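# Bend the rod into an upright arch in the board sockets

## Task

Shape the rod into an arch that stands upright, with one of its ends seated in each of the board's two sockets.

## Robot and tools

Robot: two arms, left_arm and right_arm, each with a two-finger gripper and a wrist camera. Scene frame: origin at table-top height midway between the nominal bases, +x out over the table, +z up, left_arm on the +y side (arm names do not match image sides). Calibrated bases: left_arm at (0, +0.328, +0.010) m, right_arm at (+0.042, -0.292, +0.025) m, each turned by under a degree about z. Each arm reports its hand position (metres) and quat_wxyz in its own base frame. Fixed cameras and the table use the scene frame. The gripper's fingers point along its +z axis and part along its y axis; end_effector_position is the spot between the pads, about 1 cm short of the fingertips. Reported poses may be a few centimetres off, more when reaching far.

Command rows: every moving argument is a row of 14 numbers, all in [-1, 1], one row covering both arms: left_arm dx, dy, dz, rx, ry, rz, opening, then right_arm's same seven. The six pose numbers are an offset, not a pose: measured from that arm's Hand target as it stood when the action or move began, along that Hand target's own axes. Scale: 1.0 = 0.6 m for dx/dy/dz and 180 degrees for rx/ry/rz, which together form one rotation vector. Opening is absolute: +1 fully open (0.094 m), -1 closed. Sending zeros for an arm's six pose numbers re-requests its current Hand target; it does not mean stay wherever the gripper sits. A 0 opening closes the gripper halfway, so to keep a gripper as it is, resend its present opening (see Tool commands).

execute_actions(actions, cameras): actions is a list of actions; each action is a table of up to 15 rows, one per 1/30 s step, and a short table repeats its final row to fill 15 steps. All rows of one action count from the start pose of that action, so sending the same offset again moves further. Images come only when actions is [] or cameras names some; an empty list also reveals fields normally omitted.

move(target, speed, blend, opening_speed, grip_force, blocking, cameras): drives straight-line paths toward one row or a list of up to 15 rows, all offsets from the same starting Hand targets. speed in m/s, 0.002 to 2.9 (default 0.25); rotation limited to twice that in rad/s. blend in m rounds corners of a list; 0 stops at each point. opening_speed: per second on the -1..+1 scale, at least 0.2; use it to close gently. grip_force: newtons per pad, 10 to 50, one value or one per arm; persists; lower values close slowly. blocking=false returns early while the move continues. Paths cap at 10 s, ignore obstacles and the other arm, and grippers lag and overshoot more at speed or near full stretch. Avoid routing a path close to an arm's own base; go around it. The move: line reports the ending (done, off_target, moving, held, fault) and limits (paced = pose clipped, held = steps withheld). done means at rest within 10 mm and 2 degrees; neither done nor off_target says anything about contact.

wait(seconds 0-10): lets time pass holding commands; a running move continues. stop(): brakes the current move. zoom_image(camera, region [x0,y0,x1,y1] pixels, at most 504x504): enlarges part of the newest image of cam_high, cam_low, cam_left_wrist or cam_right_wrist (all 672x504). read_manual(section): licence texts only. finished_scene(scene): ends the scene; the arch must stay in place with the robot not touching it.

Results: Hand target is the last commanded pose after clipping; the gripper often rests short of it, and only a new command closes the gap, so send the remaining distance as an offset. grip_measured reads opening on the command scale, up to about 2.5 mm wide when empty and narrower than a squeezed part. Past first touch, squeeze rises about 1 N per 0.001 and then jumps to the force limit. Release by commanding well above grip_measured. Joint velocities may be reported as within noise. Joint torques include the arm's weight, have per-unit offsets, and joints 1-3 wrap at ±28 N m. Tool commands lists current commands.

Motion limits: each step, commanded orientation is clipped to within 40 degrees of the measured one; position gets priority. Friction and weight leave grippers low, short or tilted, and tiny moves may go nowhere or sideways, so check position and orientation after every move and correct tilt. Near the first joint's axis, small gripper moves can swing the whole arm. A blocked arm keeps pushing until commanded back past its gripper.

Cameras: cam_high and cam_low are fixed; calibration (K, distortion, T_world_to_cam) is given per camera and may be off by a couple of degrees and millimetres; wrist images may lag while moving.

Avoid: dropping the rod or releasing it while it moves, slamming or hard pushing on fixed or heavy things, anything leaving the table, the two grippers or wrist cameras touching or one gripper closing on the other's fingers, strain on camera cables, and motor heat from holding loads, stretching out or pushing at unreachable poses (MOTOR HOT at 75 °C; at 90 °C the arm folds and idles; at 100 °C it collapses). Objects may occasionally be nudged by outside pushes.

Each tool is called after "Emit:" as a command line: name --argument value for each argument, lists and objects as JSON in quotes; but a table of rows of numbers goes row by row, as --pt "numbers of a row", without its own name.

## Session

Emit:
execute_actions --actions '[]'

Emit:
zoom_image --camera "cam_high" --region '[290, 200, 430, 305]'

Emit:
zoom_image --camera "cam_high" --region '[290, 310, 430, 415]'

Scene clock: 0.00 s.
left_arm: end_effector_position=(+0.3639, +0.0528, +0.0813) grip_measured=+1.000 end_effector_quat_wxyz=(+0.559, -0.119, +0.807, +0.149) | right_arm: end_effector_position=(+0.3784, -0.0226, +0.0807) grip_measured=+1.000 end_effector_quat_wxyz=(+0.570, +0.045, +0.820, -0.034)
Joint positions: left_arm=[-0.057 1.521 0.287 0.862 -0.436 -0.049 0.094] | right_arm=[-0.019 1.524 0.298 0.868 0.088 0.029 0.094]
Joint velocities: within noise
Joint torques (N m): no reading
Motor temperatures (°C): left_arm=[22 24 29 32 22 23 22] | right_arm=[25 24 31 28 25 22 22]
Heat: left arm: 32 °C; right arm: 31 °C.
Hand target: left_arm +0.3697, +0.0531, +0.0948; +0.577, -0.125, +0.794, +0.146 | right_arm +0.3816, -0.0234, +0.0877; +0.578, +0.048, +0.814, -0.034
Tool commands: left_gripper/opening=+1.0 right_gripper/opening=+1.0
camera_calibration:
cam_left_wrist: T_world_to_cam=[[0.395962, -0.908296, -0.134957, -0.0759271], [-0.687314, -0.195693, -0.699503, 0.352506], [0.608945, 0.369734, -0.701771, -0.0654555], [0, 0, 0, 1]] pos_world=[0.312205, 0.0242197, 0.190397]
cam_right_wrist: T_world_to_cam=[[-0.0813139, -0.9964, -0.0239819, 0.0184596], [-0.735069, 0.0762022, -0.673696, 0.365797], [0.673098, -0.0371525, -0.738619, -0.0753145], [0, 0, 0, 1]] pos_world=[0.321081, -0.0122795, 0.19125]

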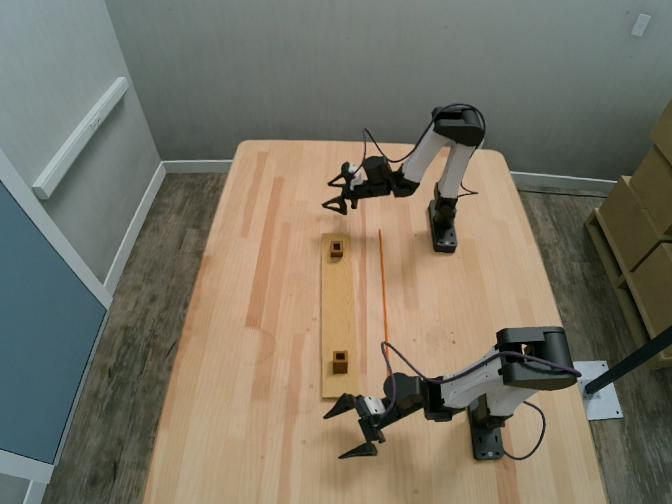

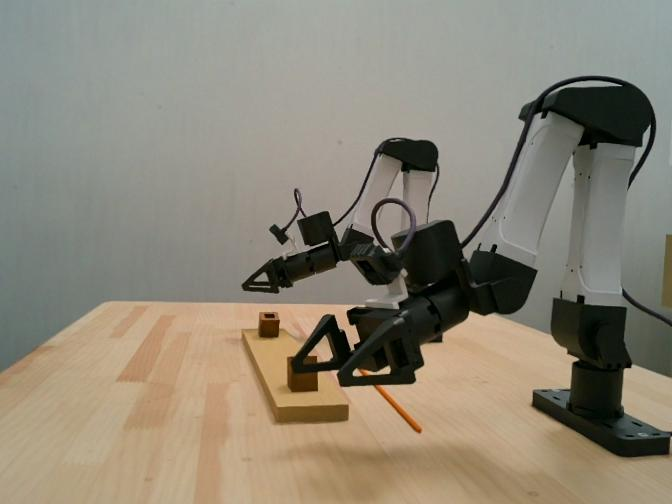

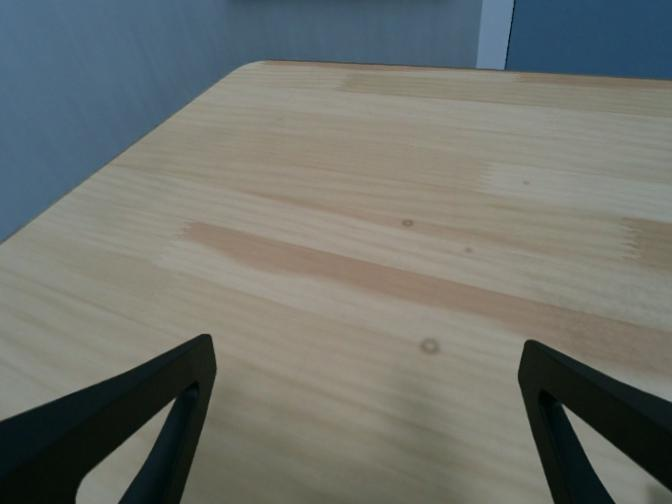

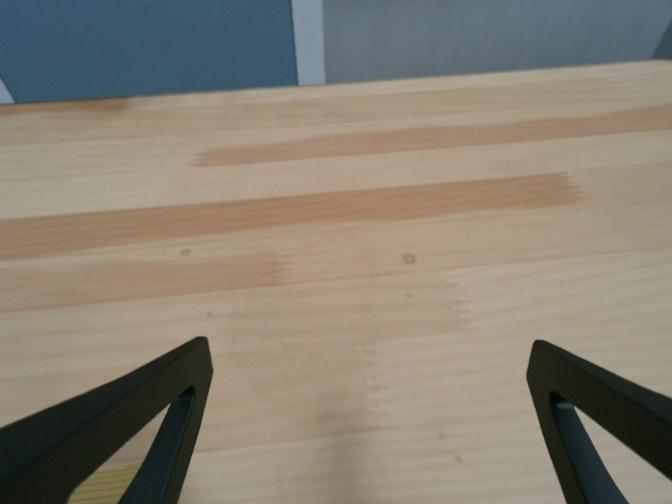

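Scaled by 3.600 from the camera's 672x504 image, which has a finer 960x720 frame.

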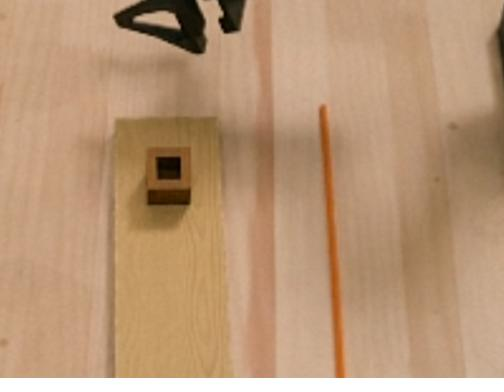

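Scaled by 3.600 from the camera's 672x504 image, which has a finer 960x720 frame.

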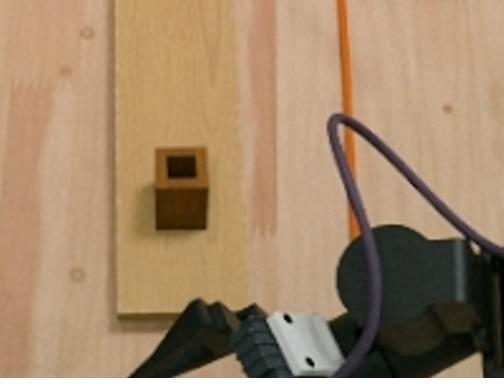

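Emit:
move --target '[0.1357, -0.1068, -0.2532, 0.3454, 0.2828, 0.5477, 0.1, 0.1732, 0.1538, -0.2623, -0.2902, 0.3309, -0.5156, 0.1]' --speed 0.4 --cameras '["cam_low", "cam_left_wrist", "cam_right_wrist"]'

Scene clock: 14.13 s.
left_arm: end_effector_position=(+0.2272, -0.0651, +0.0488) grip_measured=+0.103 end_effector_quat_wxyz=(-0.079, +0.690, +0.717, +0.062) | right_arm: end_effector_position=(+0.2035, +0.0875, +0.0364) grip_measured=+0.102 end_effector_quat_wxyz=(+0.074, +0.714, -0.693, +0.067)
Joint positions: left_arm=[-0.405 1.581 0.999 -1.094 -0.172 1.119 0.052] | right_arm=[0.538 1.547 0.912 -1.046 0.168 -1.053 0.052]
Joint torques (N m): left_arm=[-0.66 -4.57 7.77 0.16 -0.28 0.25] | right_arm=[0.14 -4.33 7.8 0.05 0.03 -0.14]
Heat: left arm: 34 °C; right arm: 33 °C.
Hand target: left_arm +0.2349, -0.0657, +0.0559; -0.075, +0.696, +0.710, +0.073 | right_arm +0.2108, +0.0896, +0.0415; +0.072, +0.720, -0.686, +0.076
Off the commanded pose: left_arm 0.011 m, 2 deg | right_arm 0.009 m, 2 deg.
move: off_target (left_arm)
camera_calibration:
cam_left_wrist: T_world_to_cam=[[-0.999515, -0.0187445, -0.0248604, 0.236344], [-0.0300062, 0.792993, 0.608491, 0.0638429], [0.00830825, 0.608942, -0.793171, 0.195124], [0, 0, 0, 1]] pos_world=[0.236524, -0.165016, 0.121794]
cam_right_wrist: T_world_to_cam=[[0.998879, 0.00480615, -0.0470923, -0.193825], [0.0332612, -0.779122, 0.62599, 0.0701147], [-0.0336821, -0.626854, -0.778408, 0.210707], [0, 0, 0, 1]] pos_world=[0.198373, 0.187642, 0.110997]
Images, in order (width x height): cam_low 672x504, cam_left_wrist 672x504, cam_right_wrist 672x504.

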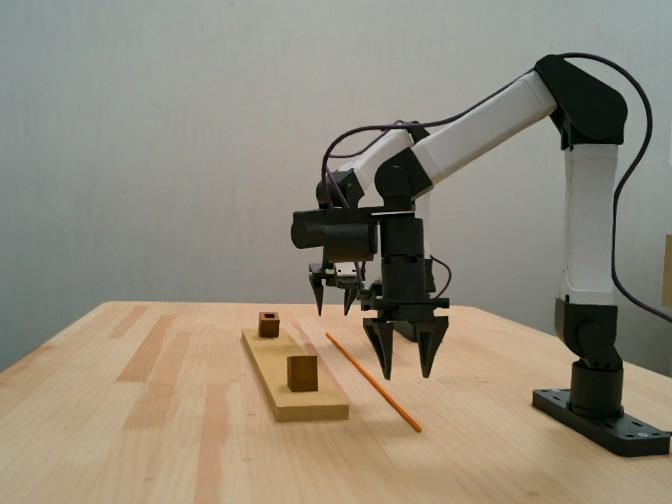

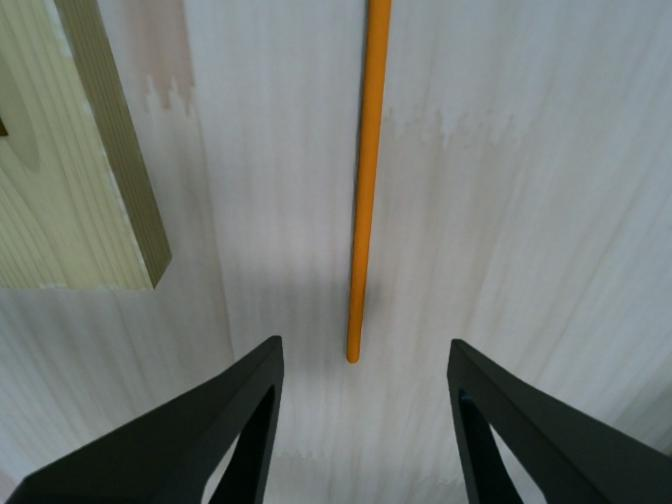

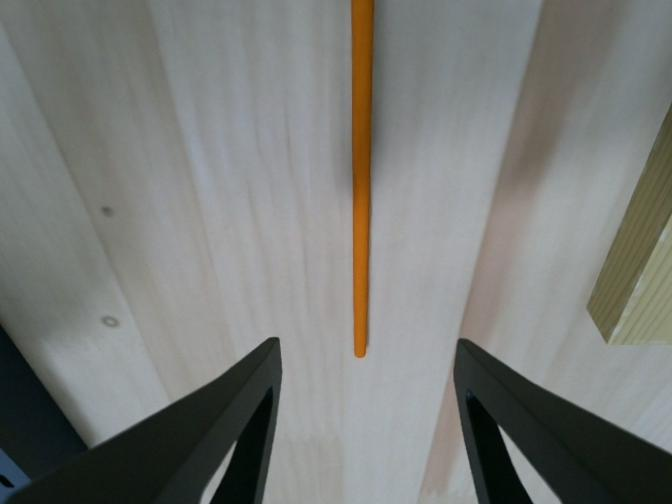

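Emit:
move --pt "-0.0163 0 0.0766 0 0 0 0.1 -0.0173 0 0.0815 0 0 0 0.1" --pt "-0.0206 0 0.097 0 0 0 0.1 -0.0219 0 0.103 0 0 0 0.1" --pt "-0.0206 0 0.097 0 0 0 -1 -0.0219 0 0.103 0 0 0 -1" --speed '[0.15, 0.04, 0.04]' --blend '[0.005, 0, 0]' --opening_speed 0.8 --cameras '["cam_left_wrist", "cam_right_wrist"]'

Scene clock: 18.63 s.
left_arm: end_effector_position=(+0.2322, -0.0630, +0.0004) grip_measured=-0.863 end_effector_quat_wxyz=(-0.080, +0.691, +0.714, +0.071) | right_arm: end_effector_position=(+0.2101, +0.0894, -0.0162) grip_measured=-0.906 end_effector_quat_wxyz=(+0.072, +0.714, -0.692, +0.074)
Joint positions: left_arm=[-0.402 1.676 0.885 -0.88 -0.19 1.126 0.006] | right_arm=[0.539 1.674 0.805 -0.804 0.18 -1.053 0.004]
Joint torques (N m): left_arm=[-0.59 -4.27 4.21 0.54 -0.17 0.23] | right_arm=[0.09 -4.52 3.74 0.5 -0.01 -0.12]
Heat: left arm: 34 °C; right arm: 33 °C.
Hand target: left_arm +0.2348, -0.0657, -0.0036; -0.075, +0.696, +0.710, +0.073 | right_arm +0.2108, +0.0896, -0.0217; +0.072, +0.720, -0.686, +0.076
Off the commanded pose: left_arm 0.005 m, 1 deg | right_arm 0.006 m, 1 deg.
move: done
camera_calibration:
cam_left_wrist: T_world_to_cam=[[-0.999268, -0.0120576, -0.0362922, 0.240487], [-0.0319612, 0.78442, 0.619405, 0.0917324], [0.0209998, 0.620112, -0.784232, 0.153119], [0, 0, 0, 1]] pos_world=[0.240027, -0.164008, 0.071989]
cam_right_wrist: T_world_to_cam=[[0.999384, 0.00742797, -0.0343033, -0.202971], [0.0274343, -0.774919, 0.631464, 0.105233], [-0.0218918, -0.632017, -0.774646, 0.169131], [0, 0, 0, 1]] pos_world=[0.203662, 0.189949, 0.057603]
Images, in order (width x height): cam_left_wrist 672x504, cam_right_wrist 672x504.

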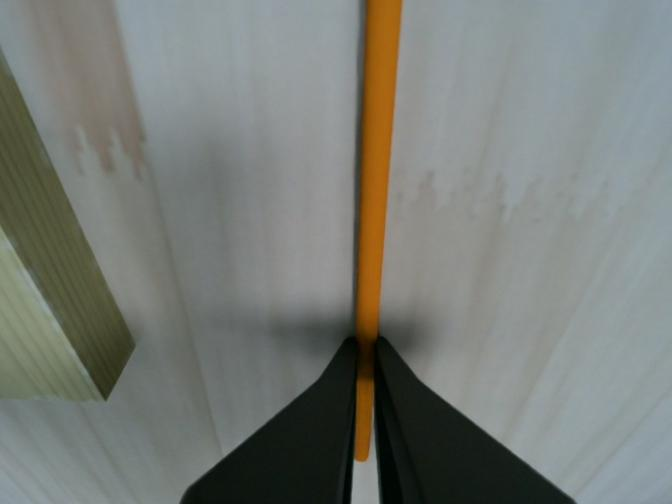

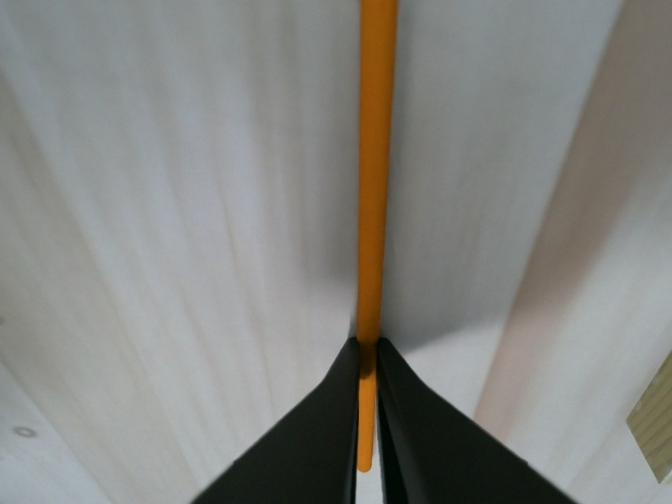

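Emit:
move --pt "0.0143 0 -0.0992 0.0173 0 -0.0815 -1 0.0143 0 -0.0992 -0.0173 0 0.0815 -1" --pt "0.057 0.148 -0.4138 -0.4724 -0.0654 -0.1673 -1 0.1037 -0.1675 -0.4073 0.4724 -0.0654 0.1673 -1" --pt "0.0418 0.1483 -0.417 -0.4497 -0.1306 -0.2291 -1 0.0885 -0.167 -0.4107 0.4497 -0.1306 0.2291 -1" --pt "0.0158 0.149 -0.4225 -0.4208 -0.1954 -0.2892 -1 0.0623 -0.1663 -0.4162 0.4208 -0.1954 0.2892 -1" --pt "-0.0232 0.15 -0.4308 -0.3858 -0.2596 -0.3474 -1 0.0235 -0.1653 -0.4243 0.3858 -0.2596 0.3474 -1" --pt "-0.151 0.1948 -0.3288 -0.3385 -0.3713 -0.4259 -1 -0.1062 -0.2043 -0.316 0.3385 -0.3713 0.4259 -1" --speed 0.28 --blend '[0.01, 0.015, 0.01, 0.01, 0.01, 0]' --cameras '["all"]'

Emit:
zoom_image --camera "cam_high" --region '[290, 195, 390, 270]'

Emit:
zoom_image --camera "cam_high" --region '[290, 310, 390, 385]'

Emit:
zoom_image --camera "cam_low" --region '[210, 160, 390, 430]'

Scene clock: 36.50 s.
left_arm: end_effector_position=(+0.3532, -0.1648, +0.1551) grip_measured=-0.863 end_effector_quat_wxyz=(+0.625, +0.025, +0.771, +0.120) | right_arm: end_effector_position=(+0.3308, +0.1716, +0.1428) grip_measured=-0.906 end_effector_quat_wxyz=(+0.638, -0.044, +0.764, -0.090)
Joint positions: left_arm=[-0.804 1.515 0.56 0.63 -0.936 -0.043 0.006] | right_arm=[0.86 1.499 0.444 0.769 0.923 0.032 0.004]
Joint torques (N m): left_arm=[-2.45 -4.36 6.34 2.74 0.39 0.07] | right_arm=[2.11 -4.12 5.48 3.03 -0.68 0.15]
Heat: left arm: 35 °C; right arm: 34 °C.
Hand target: left_arm +0.3545, -0.1929, +0.1705; +0.654, +0.029, +0.754, +0.056 | right_arm +0.3281, +0.1973, +0.1506; +0.656, -0.056, +0.752, -0.032
Off the commanded pose: left_arm 0.032 m, 8 deg | right_arm 0.027 m, 7 deg.
move: off_target (left_arm, right_arm)
camera_calibration:
cam_left_wrist: T_world_to_cam=[[0.156134, -0.958968, -0.236647, -0.167211], [-0.618681, 0.091816, -0.780259, 0.389851], [0.769972, 0.268234, -0.578959, -0.0193695], [0, 0, 0, 1]] pos_world=[0.282215, -0.190949, 0.253401]
cam_right_wrist: T_world_to_cam=[[-0.0128073, -0.98489, 0.172707, 0.156789], [-0.612874, -0.128742, -0.779622, 0.367744], [0.790077, -0.115833, -0.601965, -0.0349038], [0, 0, 0, 1]] pos_world=[0.254966, 0.197721, 0.238612]

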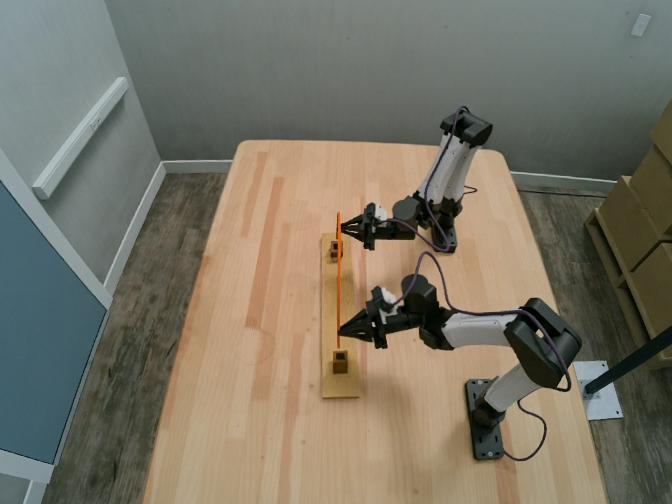

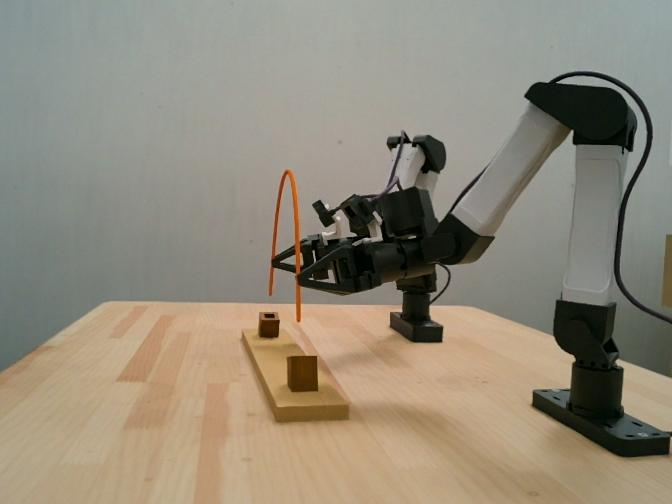

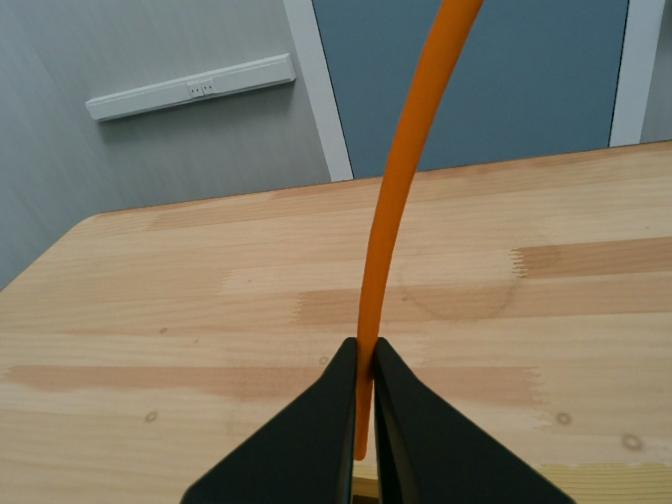

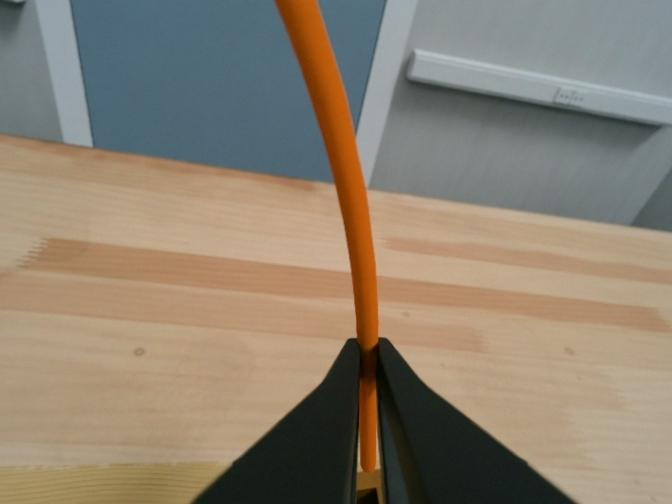

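Scaled by 5.040 from the camera's 672x504 image, which has a finer 960x720 frame.

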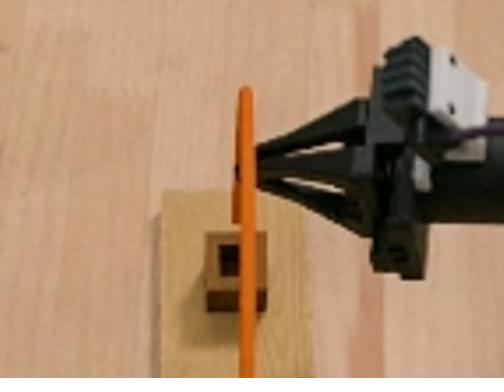

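Scaled by 5.040 from the camera's 672x504 image, which has a finer 960x720 frame.

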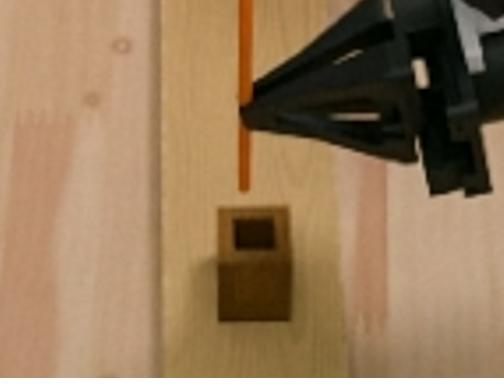

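Scaled by 1.867 from the camera's 672x504 image, which has a finer 960x720 frame.

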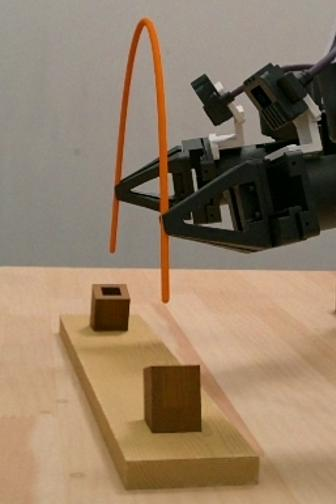

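Emit:
move --target '[0.0453, 0.0045, 0.0062, 0.002, 0.0165, 0.0004, -1, 0.0525, -0.0068, 0.0128, -0.002, 0.0165, -0.0004, -1]' --speed 0.1 --cameras '["cam_high", "cam_left_wrist", "cam_right_wrist"]'

Emit:
zoom_image --camera "cam_high" --region '[290, 195, 390, 270]'

Emit:
zoom_image --camera "cam_high" --region '[290, 310, 390, 385]'

Scene clock: 44.93 s.
left_arm: end_effector_position=(+0.3488, -0.1602, +0.1303) grip_measured=-0.863 end_effector_quat_wxyz=(+0.606, +0.036, +0.783, +0.133) | right_arm: end_effector_position=(+0.3291, +0.1640, +0.1142) grip_measured=-0.906 end_effector_quat_wxyz=(+0.618, -0.052, +0.777, -0.108)
Joint positions: left_arm=[-0.804 1.555 0.528 0.63 -0.936 -0.063 0.006] | right_arm=[0.849 1.57 0.412 0.798 0.923 0.052 0.004]
Joint torques (N m): left_arm=[-1.1 -4.68 6.23 2.65 0.62 -0.21] | right_arm=[0.25 -4.33 5.14 3.05 -1.07 0.46]
Motor temperatures (°C): left_arm=[22 26 32 38 22 23 23] | right_arm=[26 25 34 34 25 22 23]
Heat: left arm: 38 °C; right arm: 34 °C.
Hand target: left_arm +0.3542, -0.1869, +0.1436; +0.634, +0.030, +0.771, +0.054 | right_arm +0.3317, +0.1895, +0.1190; +0.636, -0.057, +0.769, -0.032
Off the commanded pose: left_arm 0.030 m, 10 deg | right_arm 0.026 m, 9 deg.
move: off_target (left_arm, right_arm)
camera_calibration:
cam_left_wrist: T_world_to_cam=[[0.148119, -0.949979, -0.274956, -0.158742], [-0.654951, 0.114091, -0.747009, 0.379138], [0.741013, 0.290729, -0.60529, -0.014357], [0, 0, 0, 1]] pos_world=[0.282468, -0.189884, 0.230882]
cam_right_wrist: T_world_to_cam=[[-0.0182364, -0.977788, 0.208803, 0.150785], [-0.650352, -0.14702, -0.74527, 0.354807], [0.759414, -0.149386, -0.633225, -0.0324928], [0, 0, 0, 1]] pos_world=[0.258175, 0.194746, 0.212368]
Images, in order (width x height): cam_high 672x504, cam_left_wrist 672x504, cam_right_wrist 672x504.

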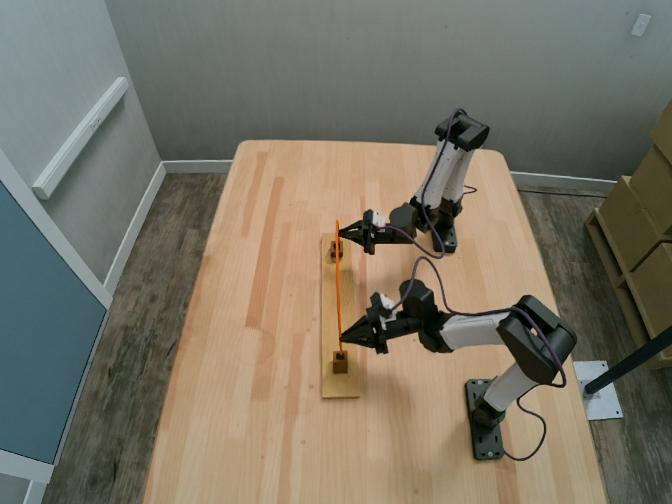

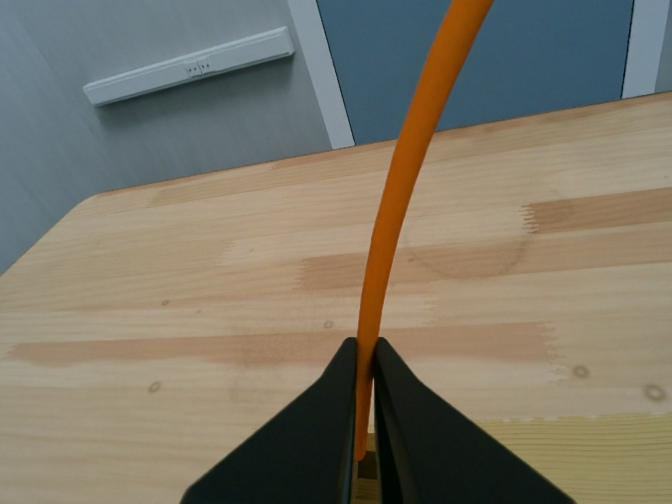

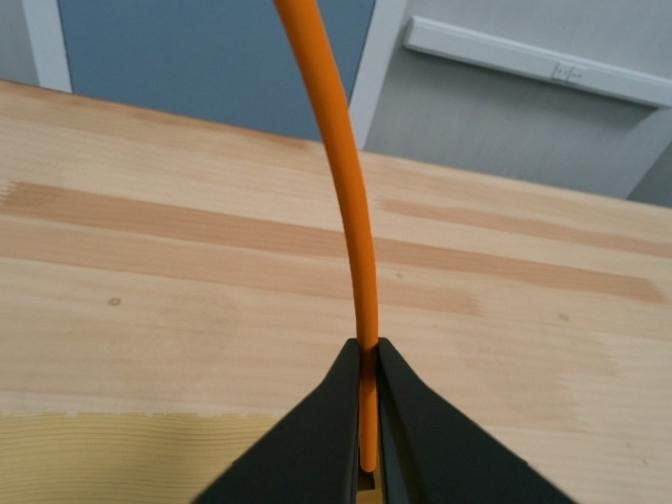

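Scaled by 5.040 from the camera's 672x504 image, which has a finer 960x720 frame.

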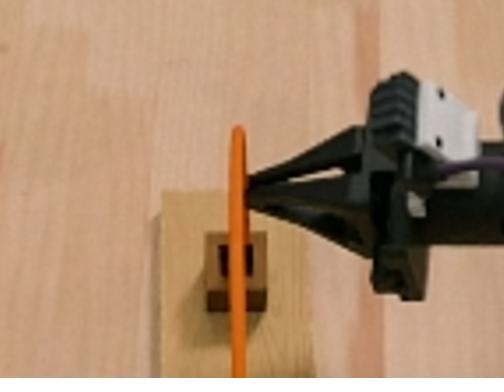

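Scaled by 5.040 from the camera's 672x504 image, which has a finer 960x720 frame.

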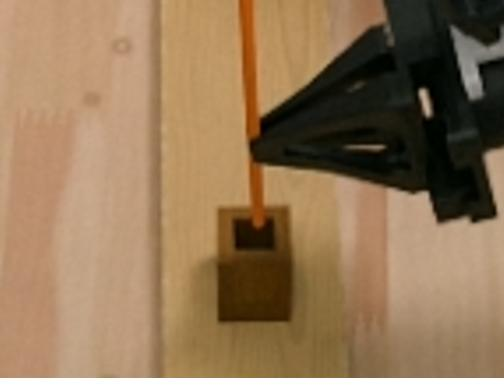

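Emit:
move --pt "0.0253 -0.003 0.0083 0 0 0 -1 0.025 0.0058 0.0082 0 0 0 -1" --pt "0.0762 0.0015 0.023 0 0 0 -1 0.0772 0.0025 0.0237 0 0 0 -1" --pt "0.0724 0.002 0.0426 0 0 0 -1 0.0733 0.0031 0.0433 0 0 0 -1" --speed 0.06 --blend '[0.004, 0.003, 0]' --cameras '["all"]'

Emit:
zoom_image --camera "cam_high" --region '[290, 195, 390, 270]'

Emit:
zoom_image --camera "cam_high" --region '[290, 310, 390, 385]'

Emit:
zoom_image --camera "cam_low" --region '[210, 180, 370, 430]'

Scene clock: 54.83 s.
left_arm: end_effector_position=(+0.3588, -0.1517, +0.0806) grip_measured=-0.863 end_effector_quat_wxyz=(+0.603, +0.032, +0.786, +0.130) | right_arm: end_effector_position=(+0.3436, +0.1628, +0.0719) grip_measured=-0.906 end_effector_quat_wxyz=(+0.631, -0.039, +0.770, -0.089)
Joint positions: left_arm=[-0.754 1.779 0.467 0.924 -0.887 -0.053 0.006] | right_arm=[0.799 1.872 0.381 1.195 0.866 0.038 0.004]
Joint torques (N m): left_arm=[-0.13 -4.98 6.41 2.69 0.72 -0.03] | right_arm=[-0.54 -4.64 4.88 2.54 -1.13 0.3]
Heat: left arm: 40 °C; right arm: 37 °C.
Hand target: left_arm +0.3708, -0.1795, +0.0965; +0.634, +0.030, +0.771, +0.054 | right_arm +0.3490, +0.1863, +0.0710; +0.636, -0.057, +0.769, -0.032
Off the commanded pose: left_arm 0.034 m, 10 deg | right_arm 0.024 m, 7 deg.
move: off_target (left_arm, right_arm)
camera_calibration:
cam_left_wrist: T_world_to_cam=[[0.148881, -0.952506, -0.265644, -0.167225], [-0.661331, 0.103812, -0.742876, 0.348073], [0.735171, 0.286279, -0.614466, -0.0522157], [0, 0, 0, 1]] pos_world=[0.293476, -0.180468, 0.182068]
cam_right_wrist: T_world_to_cam=[[-0.0177565, -0.986484, 0.162892, 0.163184], [-0.627578, -0.115831, -0.769889, 0.321434], [0.778351, -0.115898, -0.617039, -0.083568], [0, 0, 0, 1]] pos_world=[0.269667, 0.188525, 0.169322]

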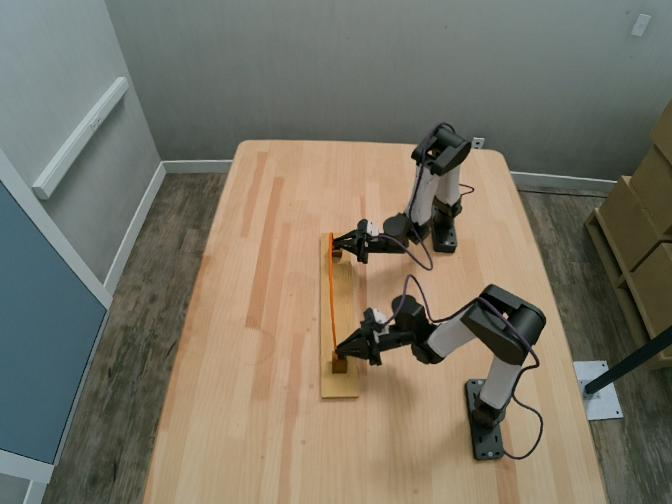

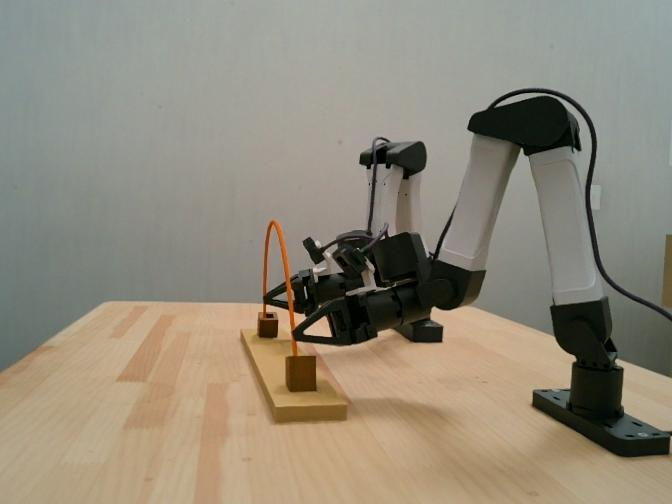

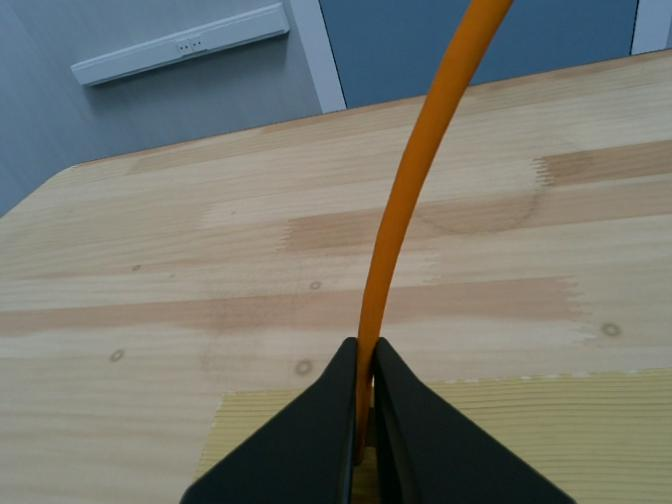

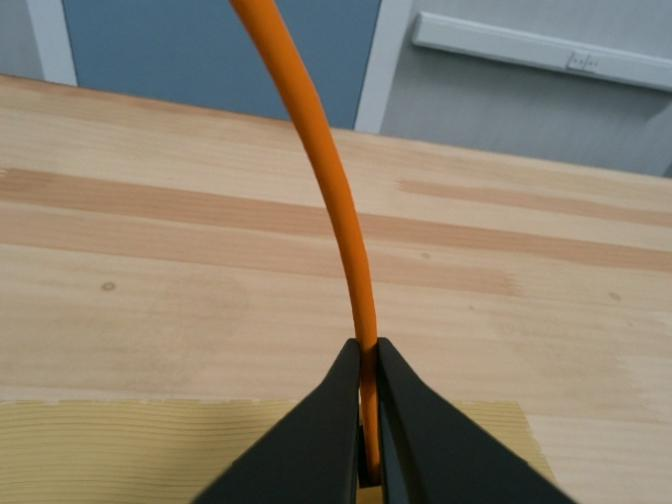

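Scaled by 5.040 from the camera's 672x504 image, which has a finer 960x720 frame.

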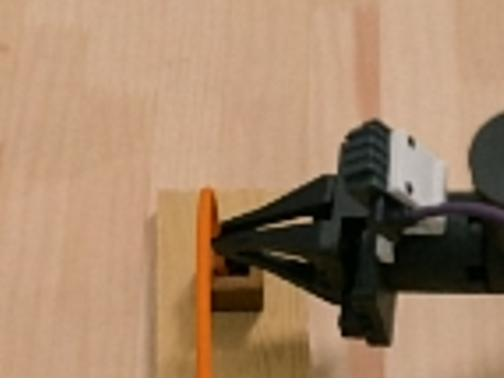

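Scaled by 5.040 from the camera's 672x504 image, which has a finer 960x720 frame.

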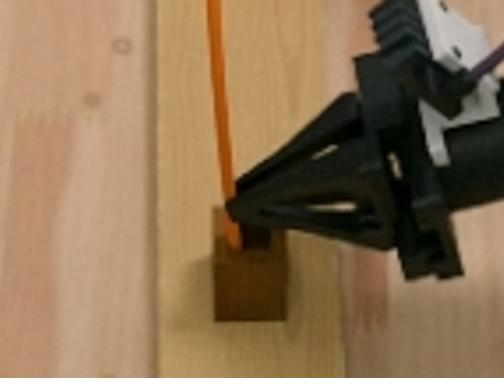

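Scaled by 2.016 from the camera's 672x504 image, which has a finer 960x720 frame.

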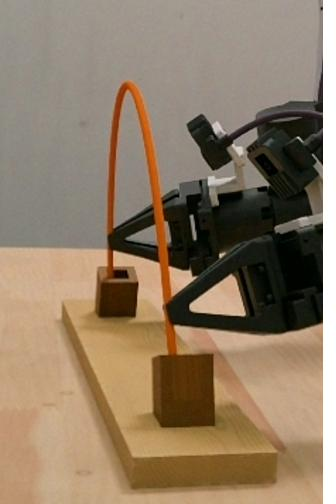

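Emit:
move --pt "0.0013 -0.0002 -0.0065 0 0 0 -1 -0.0084 -0.0014 -0.0084 0 0 0 -1" --pt "0.0013 -0.0002 -0.0065 0 0 0 0.2 -0.0084 -0.0014 -0.0084 0 0 0 0.2" --speed 0.04 --opening_speed 0.6 --cameras '["cam_low", "cam_left_wrist", "cam_right_wrist", "cam_high"]'

Emit:
zoom_image --camera "cam_low" --region '[210, 180, 370, 430]'

Scene clock: 60.77 s.
left_arm: end_effector_position=(+0.3614, -0.1681, +0.0814) grip_measured=+0.197 end_effector_quat_wxyz=(+0.611, +0.046, +0.786, +0.086) | right_arm: end_effector_position=(+0.3437, +0.1770, +0.0691) grip_measured=+0.198 end_effector_quat_wxyz=(+0.628, -0.063, +0.774, -0.055)
Joint positions: left_arm=[-0.755 1.79 0.467 0.972 -0.804 -0.06 0.056] | right_arm=[0.799 1.872 0.381 1.197 0.783 0.041 0.056]
Joint torques (N m): left_arm=[-0.61 -5.18 5.68 2.48 -0.07 0.02] | right_arm=[-0.08 -7.76 4.31 2.32 -0.26 0.25]
Heat: left arm: 41 °C; right arm: 36 °C.
Hand target: left_arm +0.3668, -0.1797, +0.0965; +0.634, +0.030, +0.771, +0.054 | right_arm +0.3450, +0.1860, +0.0770; +0.636, -0.057, +0.769, -0.032
Off the commanded pose: left_arm 0.020 m, 5 deg | right_arm 0.012 m, 3 deg.
move: off_target (left_arm, right_arm); target 2's new opening was sent with left_arm's hand 0.033 m and 10 deg from that target
camera_calibration:
cam_left_wrist: T_world_to_cam=[[0.0761024, -0.973889, -0.213891, -0.164568], [-0.647593, 0.114835, -0.753283, 0.349816], [0.758176, 0.195841, -0.621945, -0.071822], [0, 0, 0, 1]] pos_world=[0.293516, -0.186377, 0.183641]
cam_right_wrist: T_world_to_cam=[[0.0623062, -0.987914, 0.141929, 0.15174], [-0.629409, -0.149255, -0.762605, 0.326977], [0.774572, -0.0418161, -0.631102, -0.094587], [0, 0, 0, 1]] pos_world=[0.269613, 0.194754, 0.168124]

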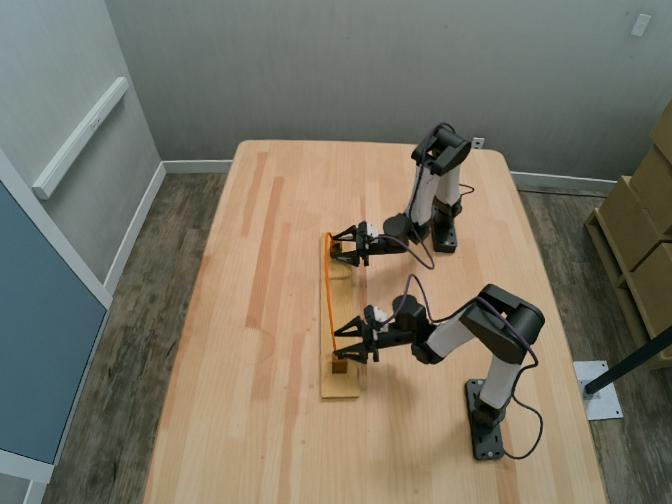

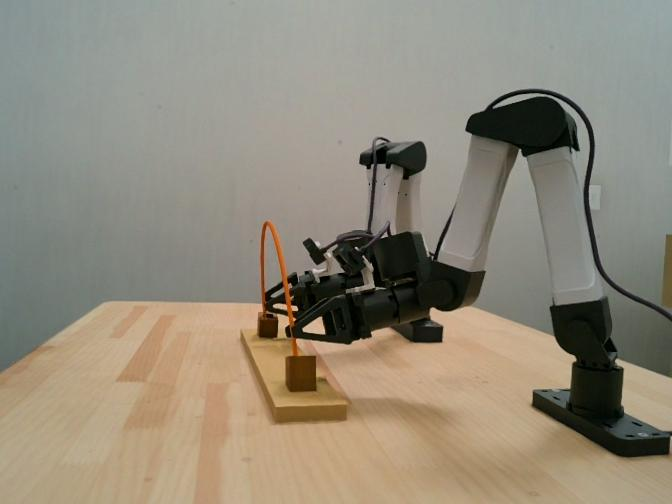

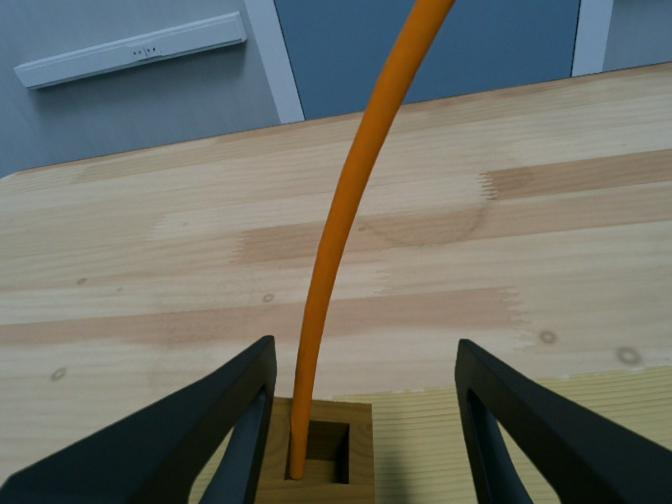

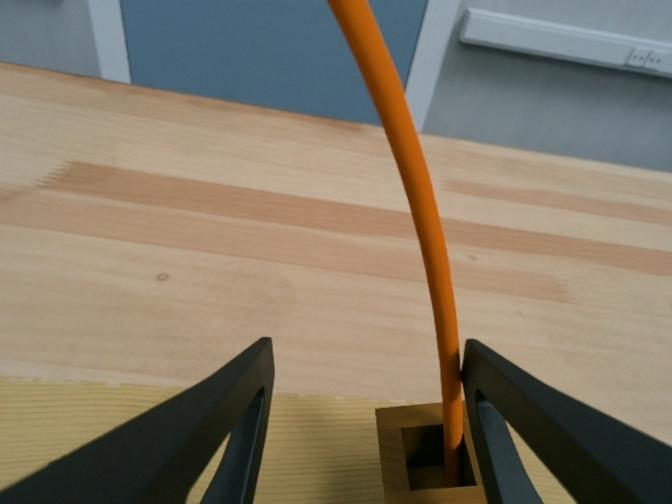

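Scaled by 2.016 from the camera's 672x504 image, which has a finer 960x720 frame.

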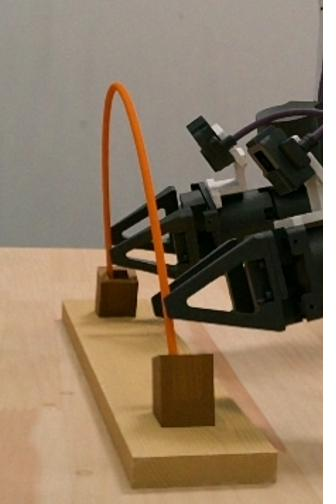

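Emit:
move --pt "0.0045 0.0364 -0.0001 0 0 0 0.5 0.0036 -0.0315 0.0016 0 0 0 0.5" --pt "0.0391 0.0318 -0.1801 0 0 0 0.5 0.0391 -0.0367 -0.1782 0 0 0 0.5" --speed '[0.06, 0.12]' --blend '[0.004, 0]' --cameras '["cam_high", "cam_low"]'

Emit:
zoom_image --camera "cam_low" --region '[210, 180, 370, 430]'

Emit:
zoom_image --camera "cam_high" --region '[280, 210, 410, 400]'

Scene clock: 66.47 s.
left_arm: end_effector_position=(+0.2550, -0.1620, +0.0877) grip_measured=+0.497 end_effector_quat_wxyz=(+0.628, +0.048, +0.775, +0.060) | right_arm: end_effector_position=(+0.2369, +0.1589, +0.0729) grip_measured=+0.498 end_effector_quat_wxyz=(+0.633, -0.070, +0.770, -0.034)
Joint positions: left_arm=[-1.103 1.491 0.189 0.839 -1.094 -0.261 0.07] | right_arm=[1.161 1.573 0.079 1.062 1.086 0.242 0.07]
Joint torques (N m): left_arm=[-0.75 -4.94 5.34 1.54 -0.51 -0.01] | right_arm=[0.24 -5.42 3.81 1.71 0.3 0.25]
Heat: left arm: 40 °C; right arm: 36 °C.
Hand target: left_arm +0.2559, -0.1630, +0.0965; +0.634, +0.030, +0.771, +0.054 | right_arm +0.2368, +0.1586, +0.0770; +0.636, -0.057, +0.769, -0.032
Off the commanded pose: left_arm 0.009 m, 2 deg | right_arm 0.004 m, 2 deg.
move: done
Images, in order (width x height): cam_high 672x504, cam_low 672x504.

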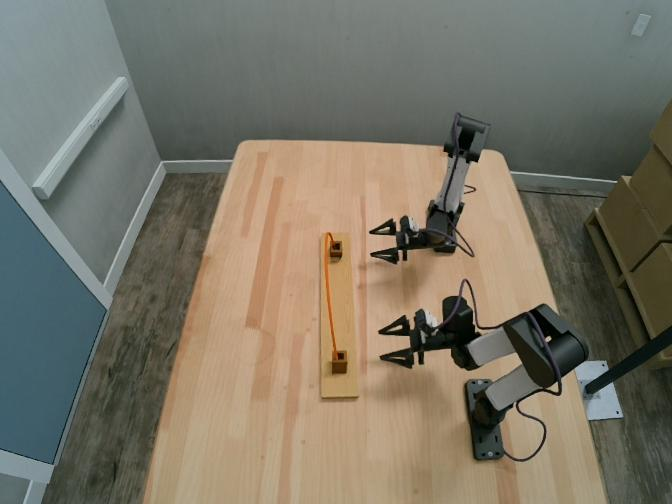

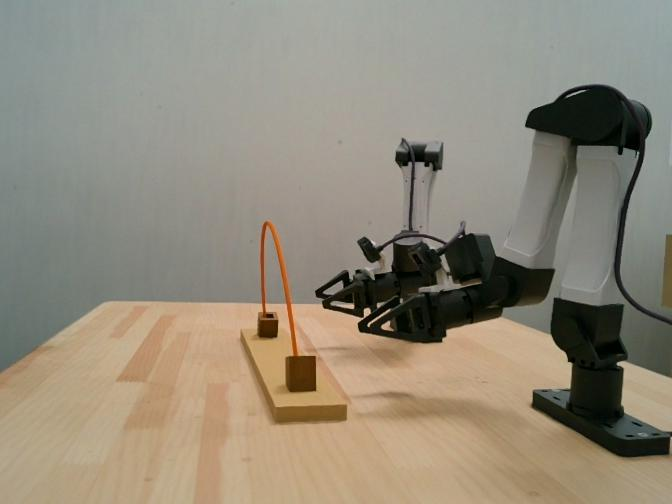

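Scaled by 2.016 from the camera's 672x504 image, which has a finer 960x720 frame.

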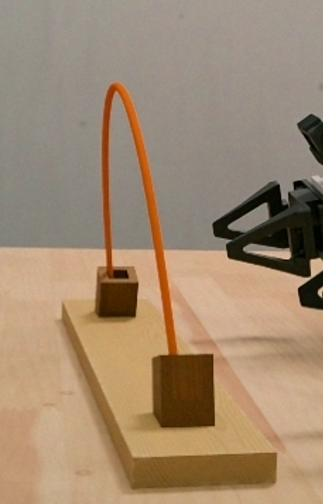

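Scaled by 2.653 from the camera's 672x504 image, which has a finer 960x720 frame.

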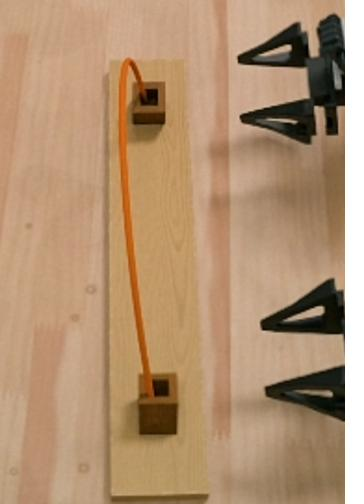

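Emit:
finished_scene --scene 3

The scene is finished: the task was done.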